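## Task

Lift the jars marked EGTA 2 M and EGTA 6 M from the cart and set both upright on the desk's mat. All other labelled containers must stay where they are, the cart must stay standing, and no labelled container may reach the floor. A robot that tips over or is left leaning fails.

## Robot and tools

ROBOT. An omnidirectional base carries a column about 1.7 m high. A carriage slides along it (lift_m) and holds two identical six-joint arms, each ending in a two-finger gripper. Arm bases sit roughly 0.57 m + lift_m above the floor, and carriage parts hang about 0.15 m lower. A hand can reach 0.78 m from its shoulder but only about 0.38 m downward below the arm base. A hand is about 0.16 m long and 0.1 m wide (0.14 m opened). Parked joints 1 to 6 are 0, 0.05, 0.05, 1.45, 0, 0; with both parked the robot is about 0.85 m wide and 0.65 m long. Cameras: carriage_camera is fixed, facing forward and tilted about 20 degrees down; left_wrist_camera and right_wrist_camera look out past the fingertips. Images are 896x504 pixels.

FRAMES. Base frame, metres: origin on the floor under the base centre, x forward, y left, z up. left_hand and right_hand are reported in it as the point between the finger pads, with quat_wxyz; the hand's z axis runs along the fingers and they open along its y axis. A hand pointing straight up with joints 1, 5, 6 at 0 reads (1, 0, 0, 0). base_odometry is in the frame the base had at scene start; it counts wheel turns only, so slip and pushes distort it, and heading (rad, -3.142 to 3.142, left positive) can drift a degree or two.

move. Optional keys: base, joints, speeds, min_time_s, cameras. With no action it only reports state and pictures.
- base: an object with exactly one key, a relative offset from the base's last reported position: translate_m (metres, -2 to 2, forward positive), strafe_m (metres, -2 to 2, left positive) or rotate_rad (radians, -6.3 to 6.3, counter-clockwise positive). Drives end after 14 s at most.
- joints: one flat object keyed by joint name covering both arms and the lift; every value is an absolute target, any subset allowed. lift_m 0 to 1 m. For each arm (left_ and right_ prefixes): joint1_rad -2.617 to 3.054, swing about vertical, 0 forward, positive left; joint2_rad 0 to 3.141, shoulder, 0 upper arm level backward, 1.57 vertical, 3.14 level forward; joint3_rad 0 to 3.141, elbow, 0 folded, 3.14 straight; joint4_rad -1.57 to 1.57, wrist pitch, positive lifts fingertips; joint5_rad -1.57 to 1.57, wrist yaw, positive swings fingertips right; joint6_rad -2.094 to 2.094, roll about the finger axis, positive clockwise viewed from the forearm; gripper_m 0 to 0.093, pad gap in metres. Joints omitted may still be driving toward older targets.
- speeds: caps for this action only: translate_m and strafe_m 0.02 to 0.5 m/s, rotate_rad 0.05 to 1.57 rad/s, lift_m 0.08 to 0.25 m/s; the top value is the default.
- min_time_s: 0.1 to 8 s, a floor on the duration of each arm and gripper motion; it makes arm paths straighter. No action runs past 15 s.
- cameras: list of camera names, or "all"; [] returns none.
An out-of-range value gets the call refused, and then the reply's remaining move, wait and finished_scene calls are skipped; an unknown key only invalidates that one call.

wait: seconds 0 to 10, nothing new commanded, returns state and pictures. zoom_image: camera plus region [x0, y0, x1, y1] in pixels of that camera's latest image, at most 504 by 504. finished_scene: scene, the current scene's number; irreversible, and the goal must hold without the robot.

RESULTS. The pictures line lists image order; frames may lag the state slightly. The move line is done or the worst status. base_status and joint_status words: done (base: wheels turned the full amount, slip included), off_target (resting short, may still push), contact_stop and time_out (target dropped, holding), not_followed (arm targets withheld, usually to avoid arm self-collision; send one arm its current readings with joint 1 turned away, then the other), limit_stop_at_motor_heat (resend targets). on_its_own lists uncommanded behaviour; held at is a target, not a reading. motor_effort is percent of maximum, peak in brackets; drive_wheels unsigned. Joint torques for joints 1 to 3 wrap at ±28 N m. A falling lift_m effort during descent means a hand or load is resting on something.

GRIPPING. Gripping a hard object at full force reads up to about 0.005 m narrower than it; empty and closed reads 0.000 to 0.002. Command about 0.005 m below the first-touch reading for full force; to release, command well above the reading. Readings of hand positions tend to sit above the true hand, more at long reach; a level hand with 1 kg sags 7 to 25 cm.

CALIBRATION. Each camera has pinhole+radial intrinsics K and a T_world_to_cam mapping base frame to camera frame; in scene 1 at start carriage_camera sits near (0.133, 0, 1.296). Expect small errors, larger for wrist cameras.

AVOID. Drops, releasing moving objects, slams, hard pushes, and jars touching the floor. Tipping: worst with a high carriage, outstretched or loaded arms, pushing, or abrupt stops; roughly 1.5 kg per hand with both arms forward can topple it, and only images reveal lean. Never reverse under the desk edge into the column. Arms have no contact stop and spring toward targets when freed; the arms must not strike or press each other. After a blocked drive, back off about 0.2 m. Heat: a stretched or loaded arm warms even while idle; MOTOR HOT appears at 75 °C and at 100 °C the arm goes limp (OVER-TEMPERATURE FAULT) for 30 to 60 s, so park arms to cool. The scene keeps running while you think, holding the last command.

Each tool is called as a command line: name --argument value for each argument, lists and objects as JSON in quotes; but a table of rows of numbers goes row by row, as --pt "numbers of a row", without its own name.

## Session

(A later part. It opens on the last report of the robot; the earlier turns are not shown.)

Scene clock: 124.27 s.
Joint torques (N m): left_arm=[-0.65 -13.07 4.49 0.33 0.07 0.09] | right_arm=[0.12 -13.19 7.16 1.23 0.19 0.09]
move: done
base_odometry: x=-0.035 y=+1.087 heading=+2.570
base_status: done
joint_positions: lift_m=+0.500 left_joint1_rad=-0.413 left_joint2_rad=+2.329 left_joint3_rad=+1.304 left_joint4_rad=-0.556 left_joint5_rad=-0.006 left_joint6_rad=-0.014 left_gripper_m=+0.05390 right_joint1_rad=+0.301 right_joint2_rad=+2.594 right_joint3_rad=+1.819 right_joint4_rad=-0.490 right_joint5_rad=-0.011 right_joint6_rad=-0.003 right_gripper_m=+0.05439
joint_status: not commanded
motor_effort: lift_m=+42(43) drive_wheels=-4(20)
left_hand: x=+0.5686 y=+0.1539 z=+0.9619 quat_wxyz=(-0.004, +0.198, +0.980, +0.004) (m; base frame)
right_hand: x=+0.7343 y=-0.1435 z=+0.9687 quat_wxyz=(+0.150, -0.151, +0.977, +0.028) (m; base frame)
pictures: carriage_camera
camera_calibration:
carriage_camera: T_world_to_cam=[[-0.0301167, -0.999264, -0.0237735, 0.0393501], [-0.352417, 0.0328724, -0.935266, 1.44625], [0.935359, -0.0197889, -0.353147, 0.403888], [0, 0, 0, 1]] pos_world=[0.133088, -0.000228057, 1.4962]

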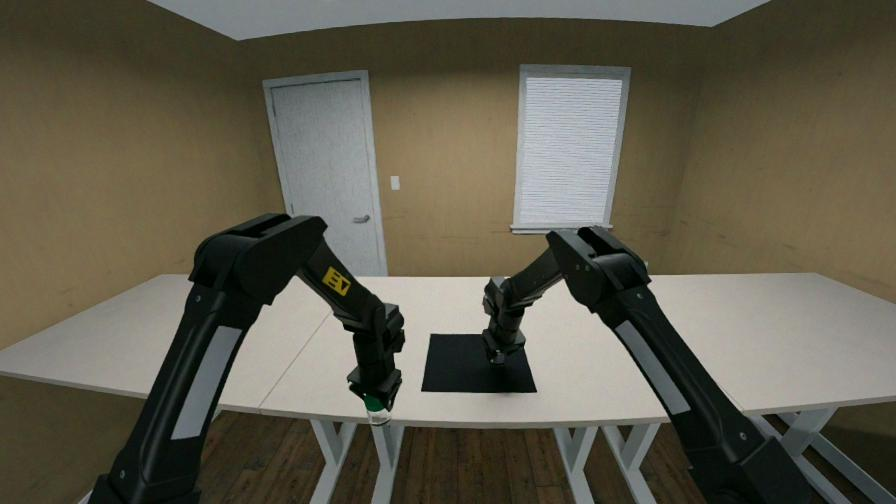

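move --joints '{"lift_m": 0.6}' --base '{"strafe_m": -0.085}' --speeds '{"strafe_m": 0.1, "lift_m": 0.1}' --cameras '[]'

move --base '{"translate_m": 0.15}' --speeds '{"translate_m": 0.1}' --joints '{"left_joint1_rad": -0.55, "right_joint1_rad": 0.42, "right_joint2_rad": 2.437, "right_joint3_rad": 1.51, "right_joint4_rad": -0.327}' --min_time_s 2.5 --cameras '["all"]'

Scene clock: 129.47 s.
Joint torques (N m): left_arm=[-0.62 -12.97 4.48 0.3 0.07 0.09] | right_arm=[0.25 -13.42 7.1 1.24 0.18 0.1]
move: done
base_odometry: x=+0.011 y=+1.158 heading=+2.570
base_status: done
joint_positions: lift_m=+0.600 left_joint1_rad=-0.414 left_joint2_rad=+2.330 left_joint3_rad=+1.304 left_joint4_rad=-0.556 left_joint5_rad=-0.006 left_joint6_rad=-0.014 left_gripper_m=+0.05390 right_joint1_rad=+0.299 right_joint2_rad=+2.596 right_joint3_rad=+1.820 right_joint4_rad=-0.492 right_joint5_rad=-0.010 right_joint6_rad=-0.003 right_gripper_m=+0.05439
joint_status: all done
motor_effort: lift_m=+42(51) drive_wheels=+4(17)
left_hand: x=+0.5683 y=+0.1535 z=+1.0617 quat_wxyz=(-0.005, +0.199, +0.980, +0.004) (m; base frame)
right_hand: x=+0.7341 y=-0.1447 z=+1.0681 quat_wxyz=(+0.149, -0.150, +0.977, +0.027) (m; base frame)
pictures: none
No camera images: "cameras" was empty.

Scene clock: 132.27 s.
Joint torques (N m): left_arm=[-1.01 -13.03 4.48 0.27 0.07 0.09] | right_arm=[0.54 -15.86 5.11 1.31 0.18 0.1]
move: done
base_odometry: x=-0.115 y=+1.240 heading=+2.569
base_status: done
joint_positions: lift_m=+0.600 left_joint1_rad=-0.543 left_joint2_rad=+2.330 left_joint3_rad=+1.304 left_joint4_rad=-0.556 left_joint5_rad=-0.005 left_joint6_rad=-0.014 left_gripper_m=+0.05390 right_joint1_rad=+0.414 right_joint2_rad=+2.480 right_joint3_rad=+1.515 right_joint4_rad=-0.343 right_joint5_rad=-0.010 right_joint6_rad=-0.003 right_gripper_m=+0.05439
joint_status: all done
motor_effort: lift_m=+42(42) drive_wheels=+8(16)
left_hand: x=+0.5458 y=+0.1103 z=+1.0617 quat_wxyz=(-0.005, +0.261, +0.965, +0.004) (m; base frame)
right_hand: x=+0.6621 y=-0.1091 z=+1.0520 quat_wxyz=(+0.127, -0.206, +0.970, +0.032) (m; base frame)
pictures: carriage_camera, left_wrist_camera, right_wrist_camera
camera_calibration:
carriage_camera: T_world_to_cam=[[-0.0301167, -0.999264, -0.0237735, 0.0417297], [-0.352417, 0.0328724, -0.935266, 1.53986], [0.935359, -0.0197889, -0.353147, 0.439235], [0, 0, 0, 1]] pos_world=[0.133088, -0.000228057, 1.59629]
left_wrist_camera: T_world_to_cam=[[-0.515897, -0.856555, 0.0127945, 0.364423], [-0.676206, 0.416353, 0.607779, -0.318163], [-0.525923, 0.3049, -0.794003, 1.21848], [0, 0, 0, 1]] pos_world=[0.613686, 0.0731034, 1.15618]
right_wrist_camera: T_world_to_cam=[[0.346306, -0.937993, -0.0155733, -0.311143], [-0.886796, -0.332729, 0.320754, 0.22027], [-0.306047, -0.0972687, -0.947034, 1.31136], [0, 0, 0, 1]] pos_world=[0.704422, -0.0910057, 1.1664]

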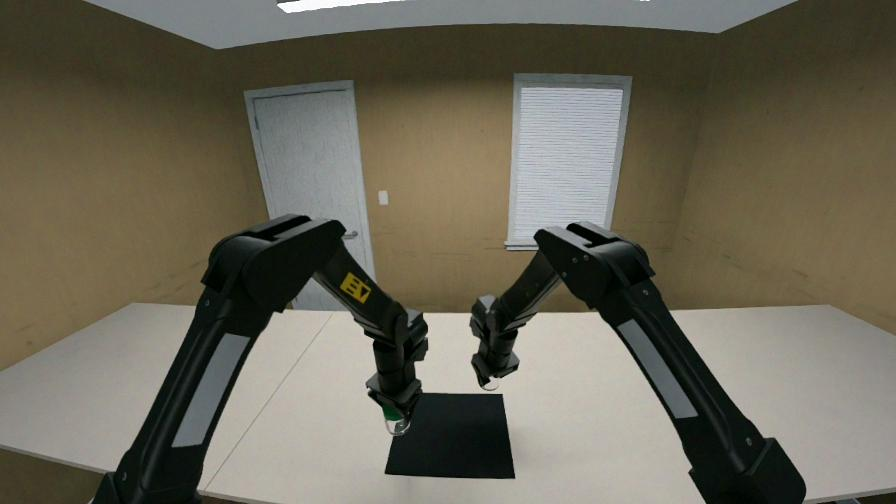

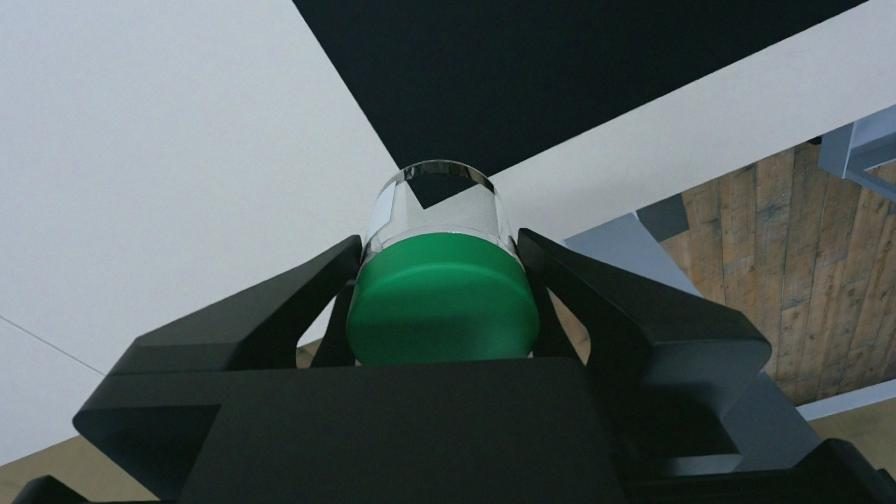

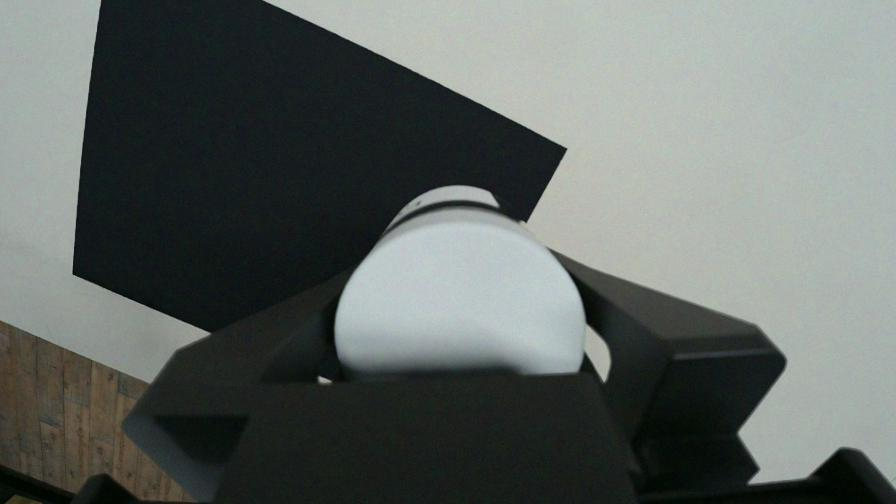

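move --joints '{"lift_m": 0.515}' --speeds '{"lift_m": 0.08}' --cameras '["carriage_camera", "right_wrist_camera"]'

zoom_image --camera "carriage_camera" --region '[360, 320, 540, 480]'

Scene clock: 135.50 s.
Joint torques (N m): left_arm=[-0.88 -13.07 4.49 0.28 0.07 0.09] | right_arm=[0.72 -15.25 5.52 1.28 0.18 0.09]
move: done
base_odometry: x=-0.115 y=+1.240 heading=+2.569
base_status: not commanded
joint_positions: lift_m=+0.515 left_joint1_rad=-0.543 left_joint2_rad=+2.330 left_joint3_rad=+1.304 left_joint4_rad=-0.556 left_joint5_rad=-0.005 left_joint6_rad=-0.014 left_gripper_m=+0.05390 right_joint1_rad=+0.414 right_joint2_rad=+2.471 right_joint3_rad=+1.511 right_joint4_rad=-0.338 right_joint5_rad=-0.010 right_joint6_rad=-0.003 right_gripper_m=+0.05439
joint_status: all done
motor_effort: lift_m=+36(37) drive_wheels=-3(8)
left_hand: x=+0.5458 y=+0.1104 z=+0.9770 quat_wxyz=(-0.005, +0.261, +0.965, +0.004) (m; base frame)
right_hand: x=+0.6637 y=-0.1084 z=+0.9710 quat_wxyz=(+0.132, -0.206, +0.969, +0.033) (m; base frame)
pictures: carriage_camera, right_wrist_camera
camera_calibration:
carriage_camera: T_world_to_cam=[[-0.0301167, -0.999264, -0.0237735, 0.0397197], [-0.352417, 0.0328724, -0.935266, 1.46079], [0.935359, -0.0197889, -0.353147, 0.409379], [0, 0, 0, 1]] pos_world=[0.133088, -0.000228057, 1.51174]
right_wrist_camera: T_world_to_cam=[[0.346455, -0.937927, -0.0161975, -0.311784], [-0.889774, -0.334039, 0.310997, 0.25925], [-0.297103, -0.0933344, -0.950273, 1.23282], [0, 0, 0, 1]] pos_world=[0.704966, -0.0907664, 1.08584]

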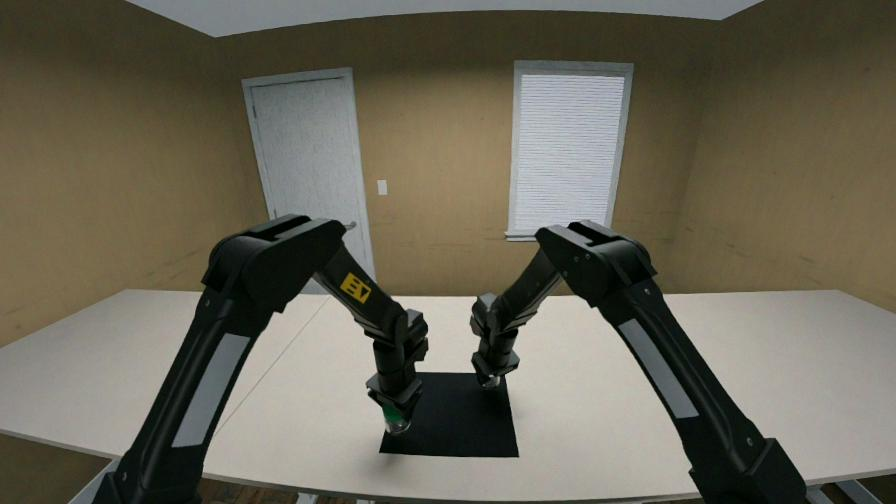

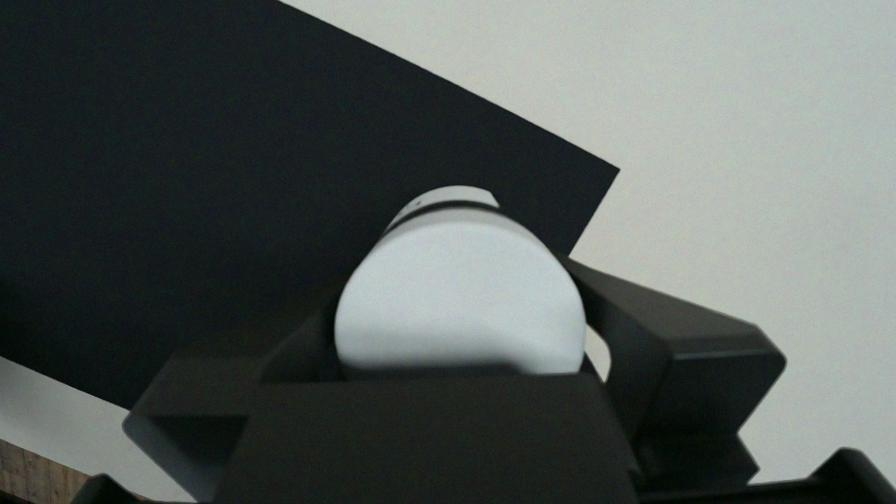

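Scaled by 2.800.

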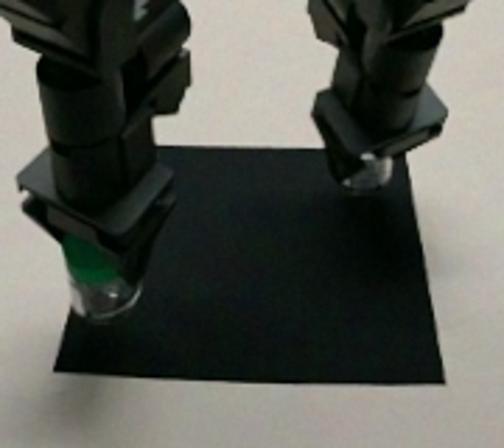

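move --joints '{"lift_m": 0.503}' --speeds '{"lift_m": 0.08}' --cameras '[]'

move --joints '{"lift_m": 0.498}' --speeds '{"lift_m": 0.08}' --cameras '["carriage_camera"]'

zoom_image --camera "carriage_camera" --region '[360, 320, 540, 480]'

Scene clock: 136.73 s.
Joint torques (N m): left_arm=[-0.9 -13.12 4.48 0.25 0.07 0.09] | right_arm=[0.77 -14.68 5.71 1.25 0.18 0.1]
move: done
base_odometry: x=-0.115 y=+1.240 heading=+2.569
base_status: not commanded
joint_positions: lift_m=+0.503 left_joint1_rad=-0.544 left_joint2_rad=+2.331 left_joint3_rad=+1.304 left_joint4_rad=-0.556 left_joint5_rad=-0.005 left_joint6_rad=-0.014 left_gripper_m=+0.05390 right_joint1_rad=+0.414 right_joint2_rad=+2.467 right_joint3_rad=+1.509 right_joint4_rad=-0.334 right_joint5_rad=-0.010 right_joint6_rad=-0.003 right_gripper_m=+0.05439
joint_status: all done
motor_effort: lift_m=+36(38) drive_wheels=+8(9)
left_hand: x=+0.5454 y=+0.1099 z=+0.9647 quat_wxyz=(-0.005, +0.262, +0.965, +0.004) (m; base frame)
right_hand: x=+0.6646 y=-0.1080 z=+0.9604 quat_wxyz=(+0.135, -0.206, +0.969, +0.033) (m; base frame)
pictures: none
No camera images: "cameras" was empty.

Scene clock: 137.33 s.
Joint torques (N m): left_arm=[-0.88 -13.37 4.48 0.27 0.04 0.09] | right_arm=[0.79 -14.48 5.86 1.24 0.18 0.1]
move: done
base_odometry: x=-0.115 y=+1.240 heading=+2.569
base_status: not commanded
joint_positions: lift_m=+0.498 left_joint1_rad=-0.544 left_joint2_rad=+2.332 left_joint3_rad=+1.304 left_joint4_rad=-0.557 left_joint5_rad=-0.005 left_joint6_rad=-0.014 left_gripper_m=+0.05390 right_joint1_rad=+0.415 right_joint2_rad=+2.465 right_joint3_rad=+1.507 right_joint4_rad=-0.332 right_joint5_rad=-0.010 right_joint6_rad=-0.003 right_gripper_m=+0.05439
joint_status: all done
motor_effort: lift_m=+35(36) drive_wheels=+7(9)
left_hand: x=+0.5449 y=+0.1102 z=+0.9593 quat_wxyz=(-0.006, +0.262, +0.965, +0.005) (m; base frame)
right_hand: x=+0.6646 y=-0.1078 z=+0.9559 quat_wxyz=(+0.136, -0.206, +0.968, +0.033) (m; base frame)
pictures: carriage_camera
camera_calibration:
carriage_camera: T_world_to_cam=[[-0.0301167, -0.999264, -0.0237735, 0.0393164], [-0.352417, 0.0328724, -0.935266, 1.44493], [0.935359, -0.0197889, -0.353147, 0.403388], [0, 0, 0, 1]] pos_world=[0.133088, -0.000228057, 1.49478]

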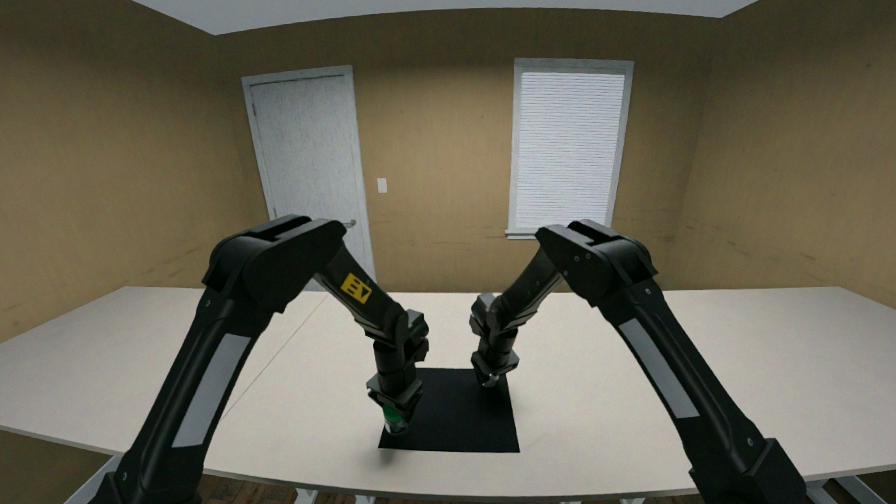

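Scaled by 2.800.

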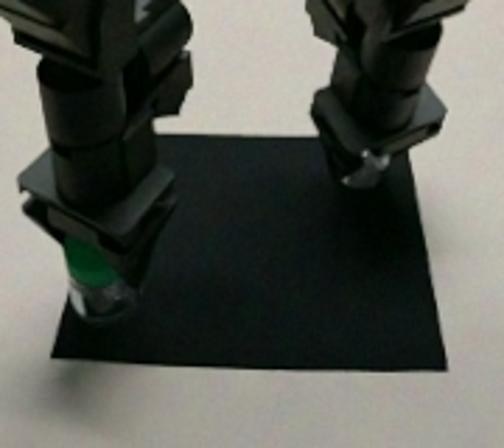

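move --joints '{"lift_m": 0.493}' --speeds '{"lift_m": 0.08}' --cameras '[]'

move --joints '{"lift_m": 0.488}' --speeds '{"lift_m": 0.08}' --cameras '["carriage_camera","left_wrist_camera"]'

zoom_image --camera "carriage_camera" --region '[360, 320, 540, 480]'

Scene clock: 138.87 s.
Joint torques (N m): left_arm=[-1.01 -13.35 4.49 0.27 0.07 0.09] | right_arm=[0.64 -14.28 6 1.19 0.18 0.1]
move: done
base_odometry: x=-0.115 y=+1.240 heading=+2.569
base_status: not commanded
joint_positions: lift_m=+0.493 left_joint1_rad=-0.544 left_joint2_rad=+2.334 left_joint3_rad=+1.304 left_joint4_rad=-0.557 left_joint5_rad=-0.005 left_joint6_rad=-0.014 left_gripper_m=+0.05390 right_joint1_rad=+0.415 right_joint2_rad=+2.463 right_joint3_rad=+1.506 right_joint4_rad=-0.332 right_joint5_rad=-0.010 right_joint6_rad=-0.003 right_gripper_m=+0.05439
joint_status: all done
motor_effort: lift_m=+35(37) drive_wheels=+7(8)
left_hand: x=+0.5446 y=+0.1104 z=+0.9537 quat_wxyz=(-0.007, +0.262, +0.965, +0.005) (m; base frame)
right_hand: x=+0.6647 y=-0.1077 z=+0.9515 quat_wxyz=(+0.136, -0.206, +0.968, +0.034) (m; base frame)
pictures: none
No camera images: "cameras" was empty.

Scene clock: 139.33 s.
Joint torques (N m): left_arm=[-0.96 -13.39 4.51 0.26 0.07 0.09] | right_arm=[0.77 -14.12 6.02 1.17 0.18 0.1]
move: done
base_odometry: x=-0.115 y=+1.240 heading=+2.569
base_status: not commanded
joint_positions: lift_m=+0.488 left_joint1_rad=-0.544 left_joint2_rad=+2.332 left_joint3_rad=+1.304 left_joint4_rad=-0.553 left_joint5_rad=-0.006 left_joint6_rad=-0.014 left_gripper_m=+0.05390 right_joint1_rad=+0.415 right_joint2_rad=+2.462 right_joint3_rad=+1.506 right_joint4_rad=-0.327 right_joint5_rad=-0.010 right_joint6_rad=-0.003 right_gripper_m=+0.05439
joint_status: all done
motor_effort: lift_m=+33(35) drive_wheels=-2(8)
left_hand: x=+0.5458 y=+0.1098 z=+0.9495 quat_wxyz=(-0.004, +0.262, +0.965, +0.004) (m; base frame)
right_hand: x=+0.6659 y=-0.1072 z=+0.9476 quat_wxyz=(+0.139, -0.206, +0.968, +0.034) (m; base frame)
pictures: carriage_camera, left_wrist_camera
camera_calibration:
carriage_camera: T_world_to_cam=[[-0.0301167, -0.999264, -0.0237735, 0.0390817], [-0.352417, 0.0328724, -0.935266, 1.43569], [0.935359, -0.0197889, -0.353147, 0.399901], [0, 0, 0, 1]] pos_world=[0.133088, -0.000228057, 1.48491]
left_wrist_camera: T_world_to_cam=[[-0.517545, -0.855566, 0.0124178, 0.366497], [-0.675923, 0.417688, 0.607178, -0.249519], [-0.524667, 0.305848, -0.794469, 1.12916], [0, 0, 0, 1]] pos_world=[0.613457, 0.0724312, 1.04404]

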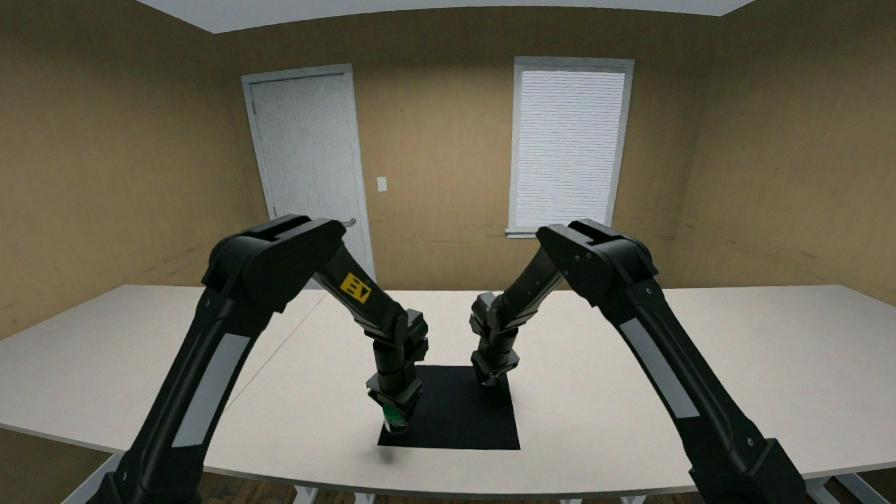

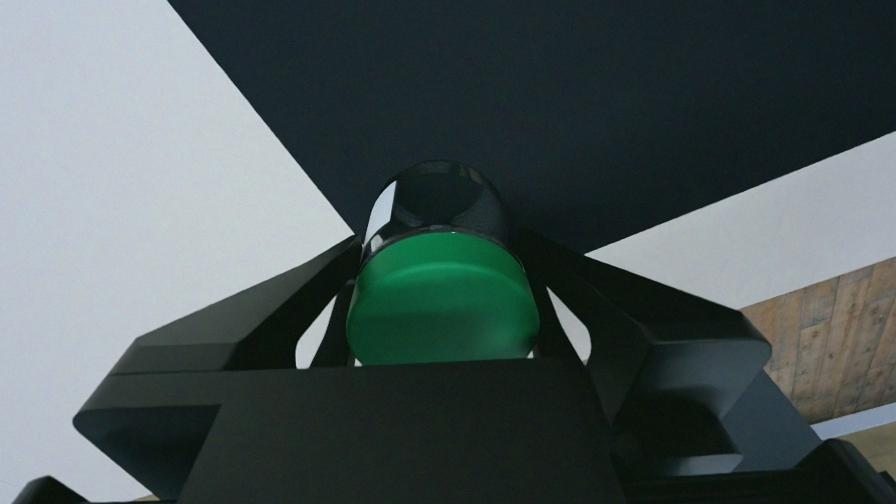

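Scaled by 2.800.

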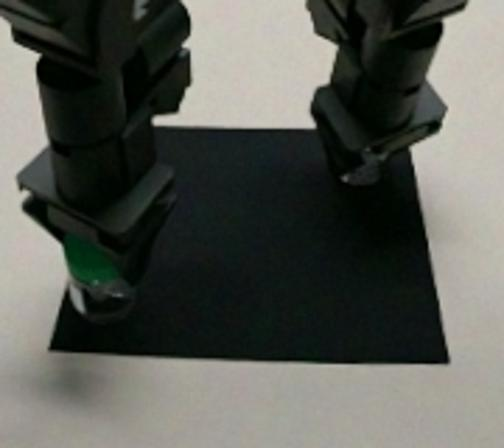

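move --joints '{"lift_m": 0.484}' --speeds '{"lift_m": 0.08}' --cameras '[]'

Scene clock: 140.87 s.
Joint torques (N m): left_arm=[-0.91 -12.3 4.52 0.36 0.07 0.09] | right_arm=[0.92 -13.57 6.08 1.17 0.22 0.1]
move: done
base_odometry: x=-0.115 y=+1.240 heading=+2.569
base_status: not commanded
joint_positions: lift_m=+0.485 left_joint1_rad=-0.544 left_joint2_rad=+2.322 left_joint3_rad=+1.304 left_joint4_rad=-0.562 left_joint5_rad=-0.006 left_joint6_rad=-0.014 left_gripper_m=+0.05390 right_joint1_rad=+0.415 right_joint2_rad=+2.457 right_joint3_rad=+1.506 right_joint4_rad=-0.325 right_joint5_rad=-0.009 right_joint6_rad=-0.003 right_gripper_m=+0.05439
joint_status: all done
motor_effort: lift_m=+32(33) drive_wheels=+7(8)
left_hand: x=+0.5457 y=+0.1098 z=+0.9491 quat_wxyz=(-0.004, +0.262, +0.965, +0.004) (m; base frame)
right_hand: x=+0.6675 y=-0.1066 z=+0.9463 quat_wxyz=(+0.143, -0.206, +0.967, +0.035) (m; base frame)
pictures: none
No camera images: "cameras" was empty.

move --joints '{"left_gripper_m": 0.065}' --min_time_s 2 --cameras '[]'

move --joints '{"lift_m": 0.480, "left_gripper_m": 0.08}' --speeds '{"lift_m": 0.08}' --min_time_s 1.5 --cameras '["left_wrist_camera", "right_wrist_camera"]'

Scene clock: 143.93 s.
Joint torques (N m): left_arm=[-0.91 -12.31 4.53 0.32 0.07 0.09] | right_arm=[0.7 -13.72 6.06 1.18 0.18 0.09]
move: done
base_odometry: x=-0.115 y=+1.240 heading=+2.569
base_status: not commanded
joint_positions: lift_m=+0.485 left_joint1_rad=-0.544 left_joint2_rad=+2.322 left_joint3_rad=+1.304 left_joint4_rad=-0.561 left_joint5_rad=-0.006 left_joint6_rad=-0.014 left_gripper_m=+0.06496 right_joint1_rad=+0.415 right_joint2_rad=+2.457 right_joint3_rad=+1.506 right_joint4_rad=-0.325 right_joint5_rad=-0.009 right_joint6_rad=-0.003 right_gripper_m=+0.05439
joint_status: all done
motor_effort: lift_m=+32(33) drive_wheels=+7(7)
left_hand: x=+0.5461 y=+0.1096 z=+0.9491 quat_wxyz=(-0.003, +0.262, +0.965, +0.004) (m; base frame)
right_hand: x=+0.6674 y=-0.1067 z=+0.9463 quat_wxyz=(+0.143, -0.206, +0.968, +0.035) (m; base frame)
pictures: none
No camera images: "cameras" was empty.

Scene clock: 145.73 s.
Joint torques (N m): left_arm=[-0.9 -12.64 4.49 0.3 0.07 0.09] | right_arm=[0.73 -12.83 6.11 1.31 0.17 0.1]
move: done
base_odometry: x=-0.115 y=+1.240 heading=+2.569
base_status: not commanded
joint_positions: lift_m=+0.480 left_joint1_rad=-0.544 left_joint2_rad=+2.326 left_joint3_rad=+1.304 left_joint4_rad=-0.559 left_joint5_rad=-0.006 left_joint6_rad=-0.014 left_gripper_m=+0.07993 right_joint1_rad=+0.415 right_joint2_rad=+2.447 right_joint3_rad=+1.506 right_joint4_rad=-0.336 right_joint5_rad=-0.009 right_joint6_rad=-0.003 right_gripper_m=+0.05439
joint_status: all done
motor_effort: lift_m=+33(34) drive_wheels=+8(8)
left_hand: x=+0.5458 y=+0.1097 z=+0.9437 quat_wxyz=(-0.004, +0.262, +0.965, +0.004) (m; base frame)
right_hand: x=+0.6672 y=-0.1068 z=+0.9459 quat_wxyz=(+0.142, -0.206, +0.968, +0.034) (m; base frame)
pictures: left_wrist_camera, right_wrist_camera
camera_calibration:
left_wrist_camera: T_world_to_cam=[[-0.517549, -0.855564, 0.0124179, 0.36657], [-0.676121, 0.417808, 0.606874, -0.245619], [-0.524408, 0.305691, -0.794701, 1.12467], [0, 0, 0, 1]] pos_world=[0.613437, 0.0724438, 1.03828]
right_wrist_camera: T_world_to_cam=[[0.346922, -0.937745, -0.0166888, -0.31173], [-0.895384, -0.336442, 0.29171, 0.292426], [-0.279165, -0.0862578, -0.956361, 1.20472], [0, 0, 0, 1]] pos_world=[0.706294, -0.090023, 1.06164]

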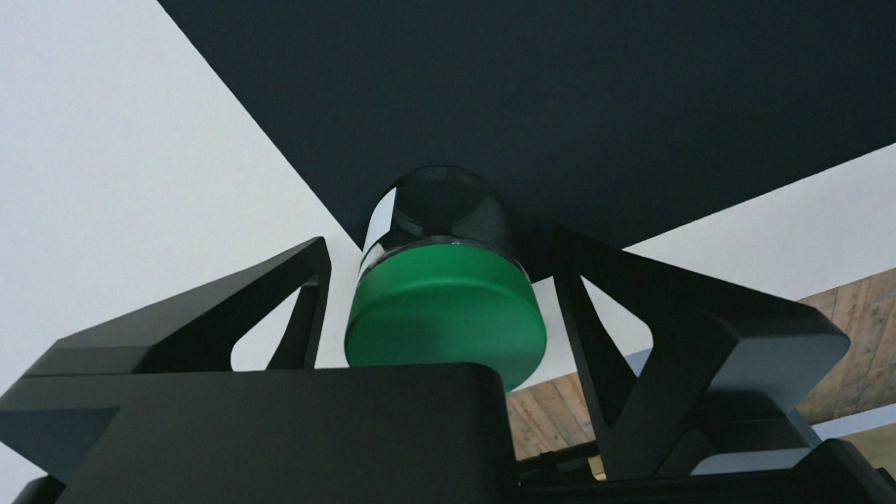

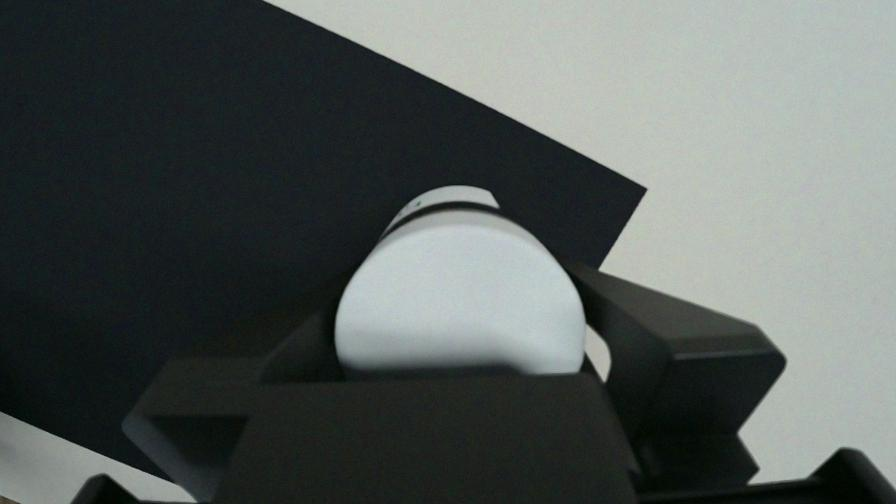

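Right is in contact now; release and rise.

move --joints '{"right_gripper_m": 0.065, "left_gripper_m": 0.09}' --min_time_s 2 --cameras '[]'

move --joints '{"right_gripper_m": 0.092}' --min_time_s 1.5 --cameras '["left_wrist_camera", "right_wrist_camera"]'

move --joints '{"lift_m": 0.62}' --speeds '{"lift_m": 0.08}' --cameras '["all"]'

Scene clock: 148.77 s.
Joint torques (N m): left_arm=[-0.91 -12.66 4.51 0.3 0.07 0.09] | right_arm=[0.75 -12.85 6.09 1.3 0.18 0.09]
move: done
base_odometry: x=-0.115 y=+1.240 heading=+2.569
base_status: not commanded
joint_positions: lift_m=+0.480 left_joint1_rad=-0.544 left_joint2_rad=+2.326 left_joint3_rad=+1.304 left_joint4_rad=-0.559 left_joint5_rad=-0.006 left_joint6_rad=-0.014 left_gripper_m=+0.08994 right_joint1_rad=+0.415 right_joint2_rad=+2.447 right_joint3_rad=+1.506 right_joint4_rad=-0.336 right_joint5_rad=-0.009 right_joint6_rad=-0.003 right_gripper_m=+0.06490
joint_status: all done
motor_effort: lift_m=+34(34) drive_wheels=+8(8)
left_hand: x=+0.5458 y=+0.1097 z=+0.9437 quat_wxyz=(-0.004, +0.262, +0.965, +0.004) (m; base frame)
right_hand: x=+0.6672 y=-0.1068 z=+0.9459 quat_wxyz=(+0.142, -0.206, +0.968, +0.034) (m; base frame)
pictures: none
No camera images: "cameras" was empty.

Scene clock: 150.57 s.
Joint torques (N m): left_arm=[-0.91 -12.64 4.52 0.3 0.07 0.09] | right_arm=[0.73 -12.83 6.09 1.3 0.18 0.09]
move: done
base_odometry: x=-0.115 y=+1.240 heading=+2.569
base_status: not commanded
joint_positions: lift_m=+0.480 left_joint1_rad=-0.544 left_joint2_rad=+2.326 left_joint3_rad=+1.304 left_joint4_rad=-0.559 left_joint5_rad=-0.006 left_joint6_rad=-0.014 left_gripper_m=+0.08994 right_joint1_rad=+0.415 right_joint2_rad=+2.447 right_joint3_rad=+1.506 right_joint4_rad=-0.336 right_joint5_rad=-0.009 right_joint6_rad=-0.003 right_gripper_m=+0.09188
joint_status: all done
motor_effort: lift_m=+33(35) drive_wheels=+8(8)
left_hand: x=+0.5458 y=+0.1097 z=+0.9437 quat_wxyz=(-0.004, +0.262, +0.965, +0.004) (m; base frame)
right_hand: x=+0.6672 y=-0.1068 z=+0.9459 quat_wxyz=(+0.142, -0.206, +0.968, +0.034) (m; base frame)
pictures: left_wrist_camera, right_wrist_camera
camera_calibration:
left_wrist_camera: T_world_to_cam=[[-0.517549, -0.855564, 0.0124179, 0.36657], [-0.676121, 0.417808, 0.606874, -0.245619], [-0.524408, 0.305691, -0.794701, 1.12467], [0, 0, 0, 1]] pos_world=[0.613437, 0.0724438, 1.03828]
right_wrist_camera: T_world_to_cam=[[0.346922, -0.937745, -0.0166888, -0.31173], [-0.895384, -0.336442, 0.29171, 0.292426], [-0.279165, -0.0862578, -0.956361, 1.20472], [0, 0, 0, 1]] pos_world=[0.706294, -0.090023, 1.06164]

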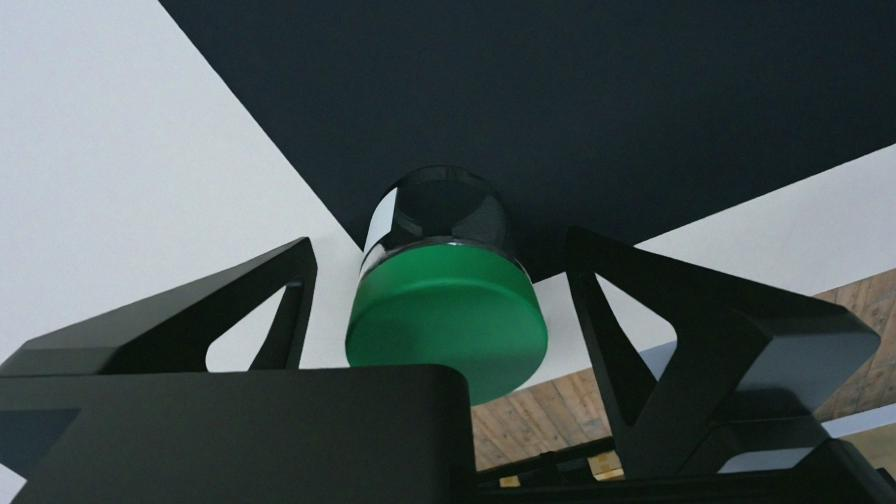

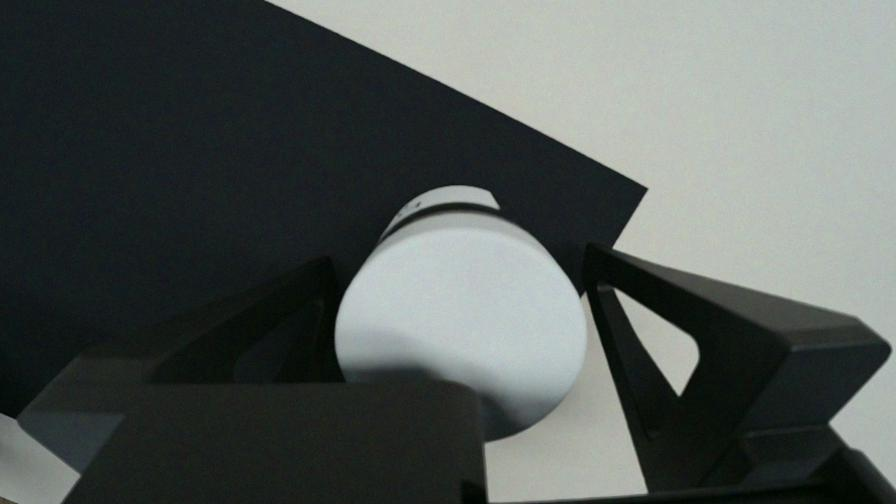

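Scene clock: 152.70 s.
Joint torques (N m): left_arm=[-0.79 -12.75 4.36 0.32 0.07 0.09] | right_arm=[0.88 -12.7 6.34 1.28 0.18 0.1]
move: done
base_odometry: x=-0.115 y=+1.240 heading=+2.569
base_status: not commanded
joint_positions: lift_m=+0.620 left_joint1_rad=-0.544 left_joint2_rad=+2.327 left_joint3_rad=+1.304 left_joint4_rad=-0.559 left_joint5_rad=-0.006 left_joint6_rad=-0.014 left_gripper_m=+0.08994 right_joint1_rad=+0.415 right_joint2_rad=+2.447 right_joint3_rad=+1.505 right_joint4_rad=-0.331 right_joint5_rad=-0.009 right_joint6_rad=-0.003 right_gripper_m=+0.09188
joint_status: all done
motor_effort: lift_m=+41(51) drive_wheels=+7(8)
left_hand: x=+0.5456 y=+0.1099 z=+1.0825 quat_wxyz=(-0.005, +0.262, +0.965, +0.004) (m; base frame)
right_hand: x=+0.6680 y=-0.1064 z=+1.0854 quat_wxyz=(+0.144, -0.206, +0.967, +0.035) (m; base frame)
pictures: carriage_camera, left_wrist_camera, right_wrist_camera
camera_calibration:
carriage_camera: T_world_to_cam=[[-0.0301167, -0.999264, -0.0237735, 0.0422045], [-0.352417, 0.0328724, -0.935266, 1.55855], [0.935359, -0.0197889, -0.353147, 0.44629], [0, 0, 0, 1]] pos_world=[0.133088, -0.000228057, 1.61626]
left_wrist_camera: T_world_to_cam=[[-0.517536, -0.855571, 0.0124174, 0.364841], [-0.675526, 0.417448, 0.607784, -0.331321], [-0.525186, 0.306162, -0.794006, 1.23443], [0, 0, 0, 1]] pos_world=[0.613307, 0.0725222, 1.17698]
right_wrist_camera: T_world_to_cam=[[0.346987, -0.937717, -0.0169421, -0.309115], [-0.896496, -0.336932, 0.2877, 0.257604], [-0.275489, -0.0846395, -0.957571, 1.3374], [0, 0, 0, 1]] pos_world=[0.706639, -0.0898712, 1.2013]

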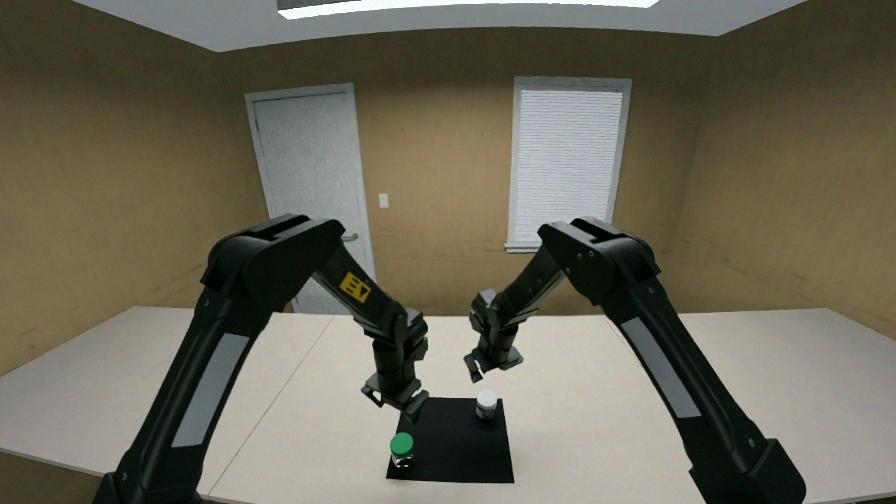

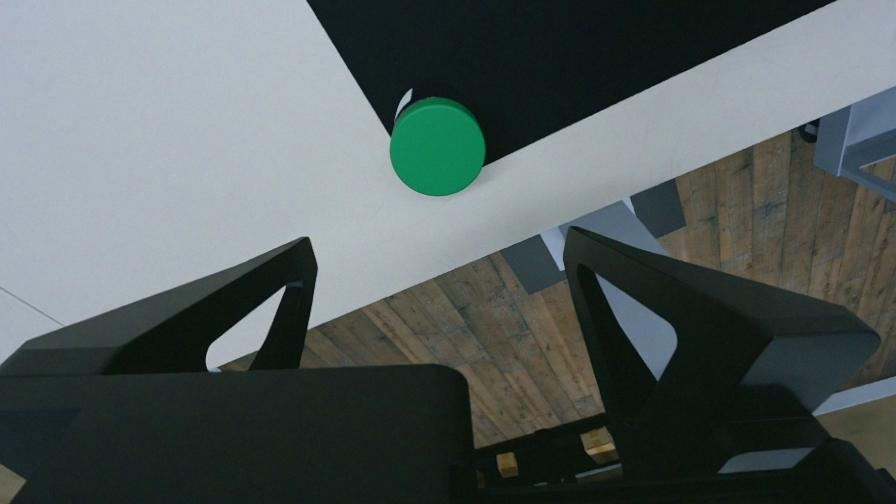

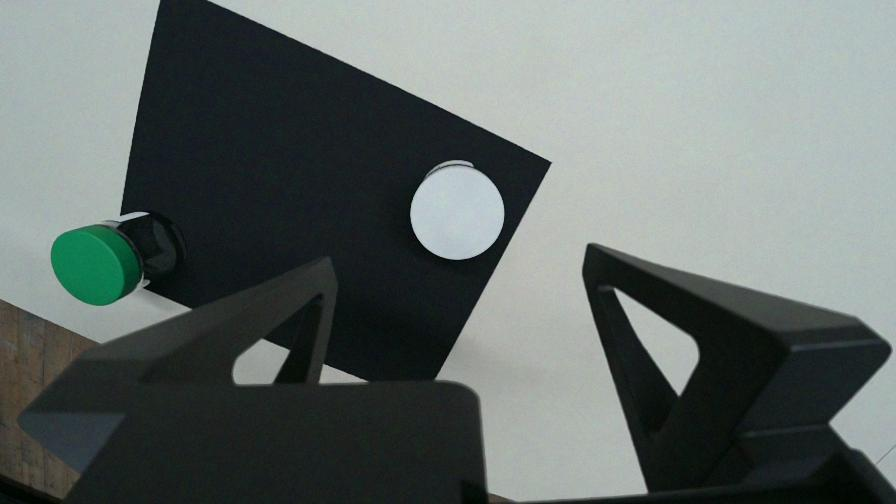

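finished_scene --scene 2

The scene is finished: the task was done.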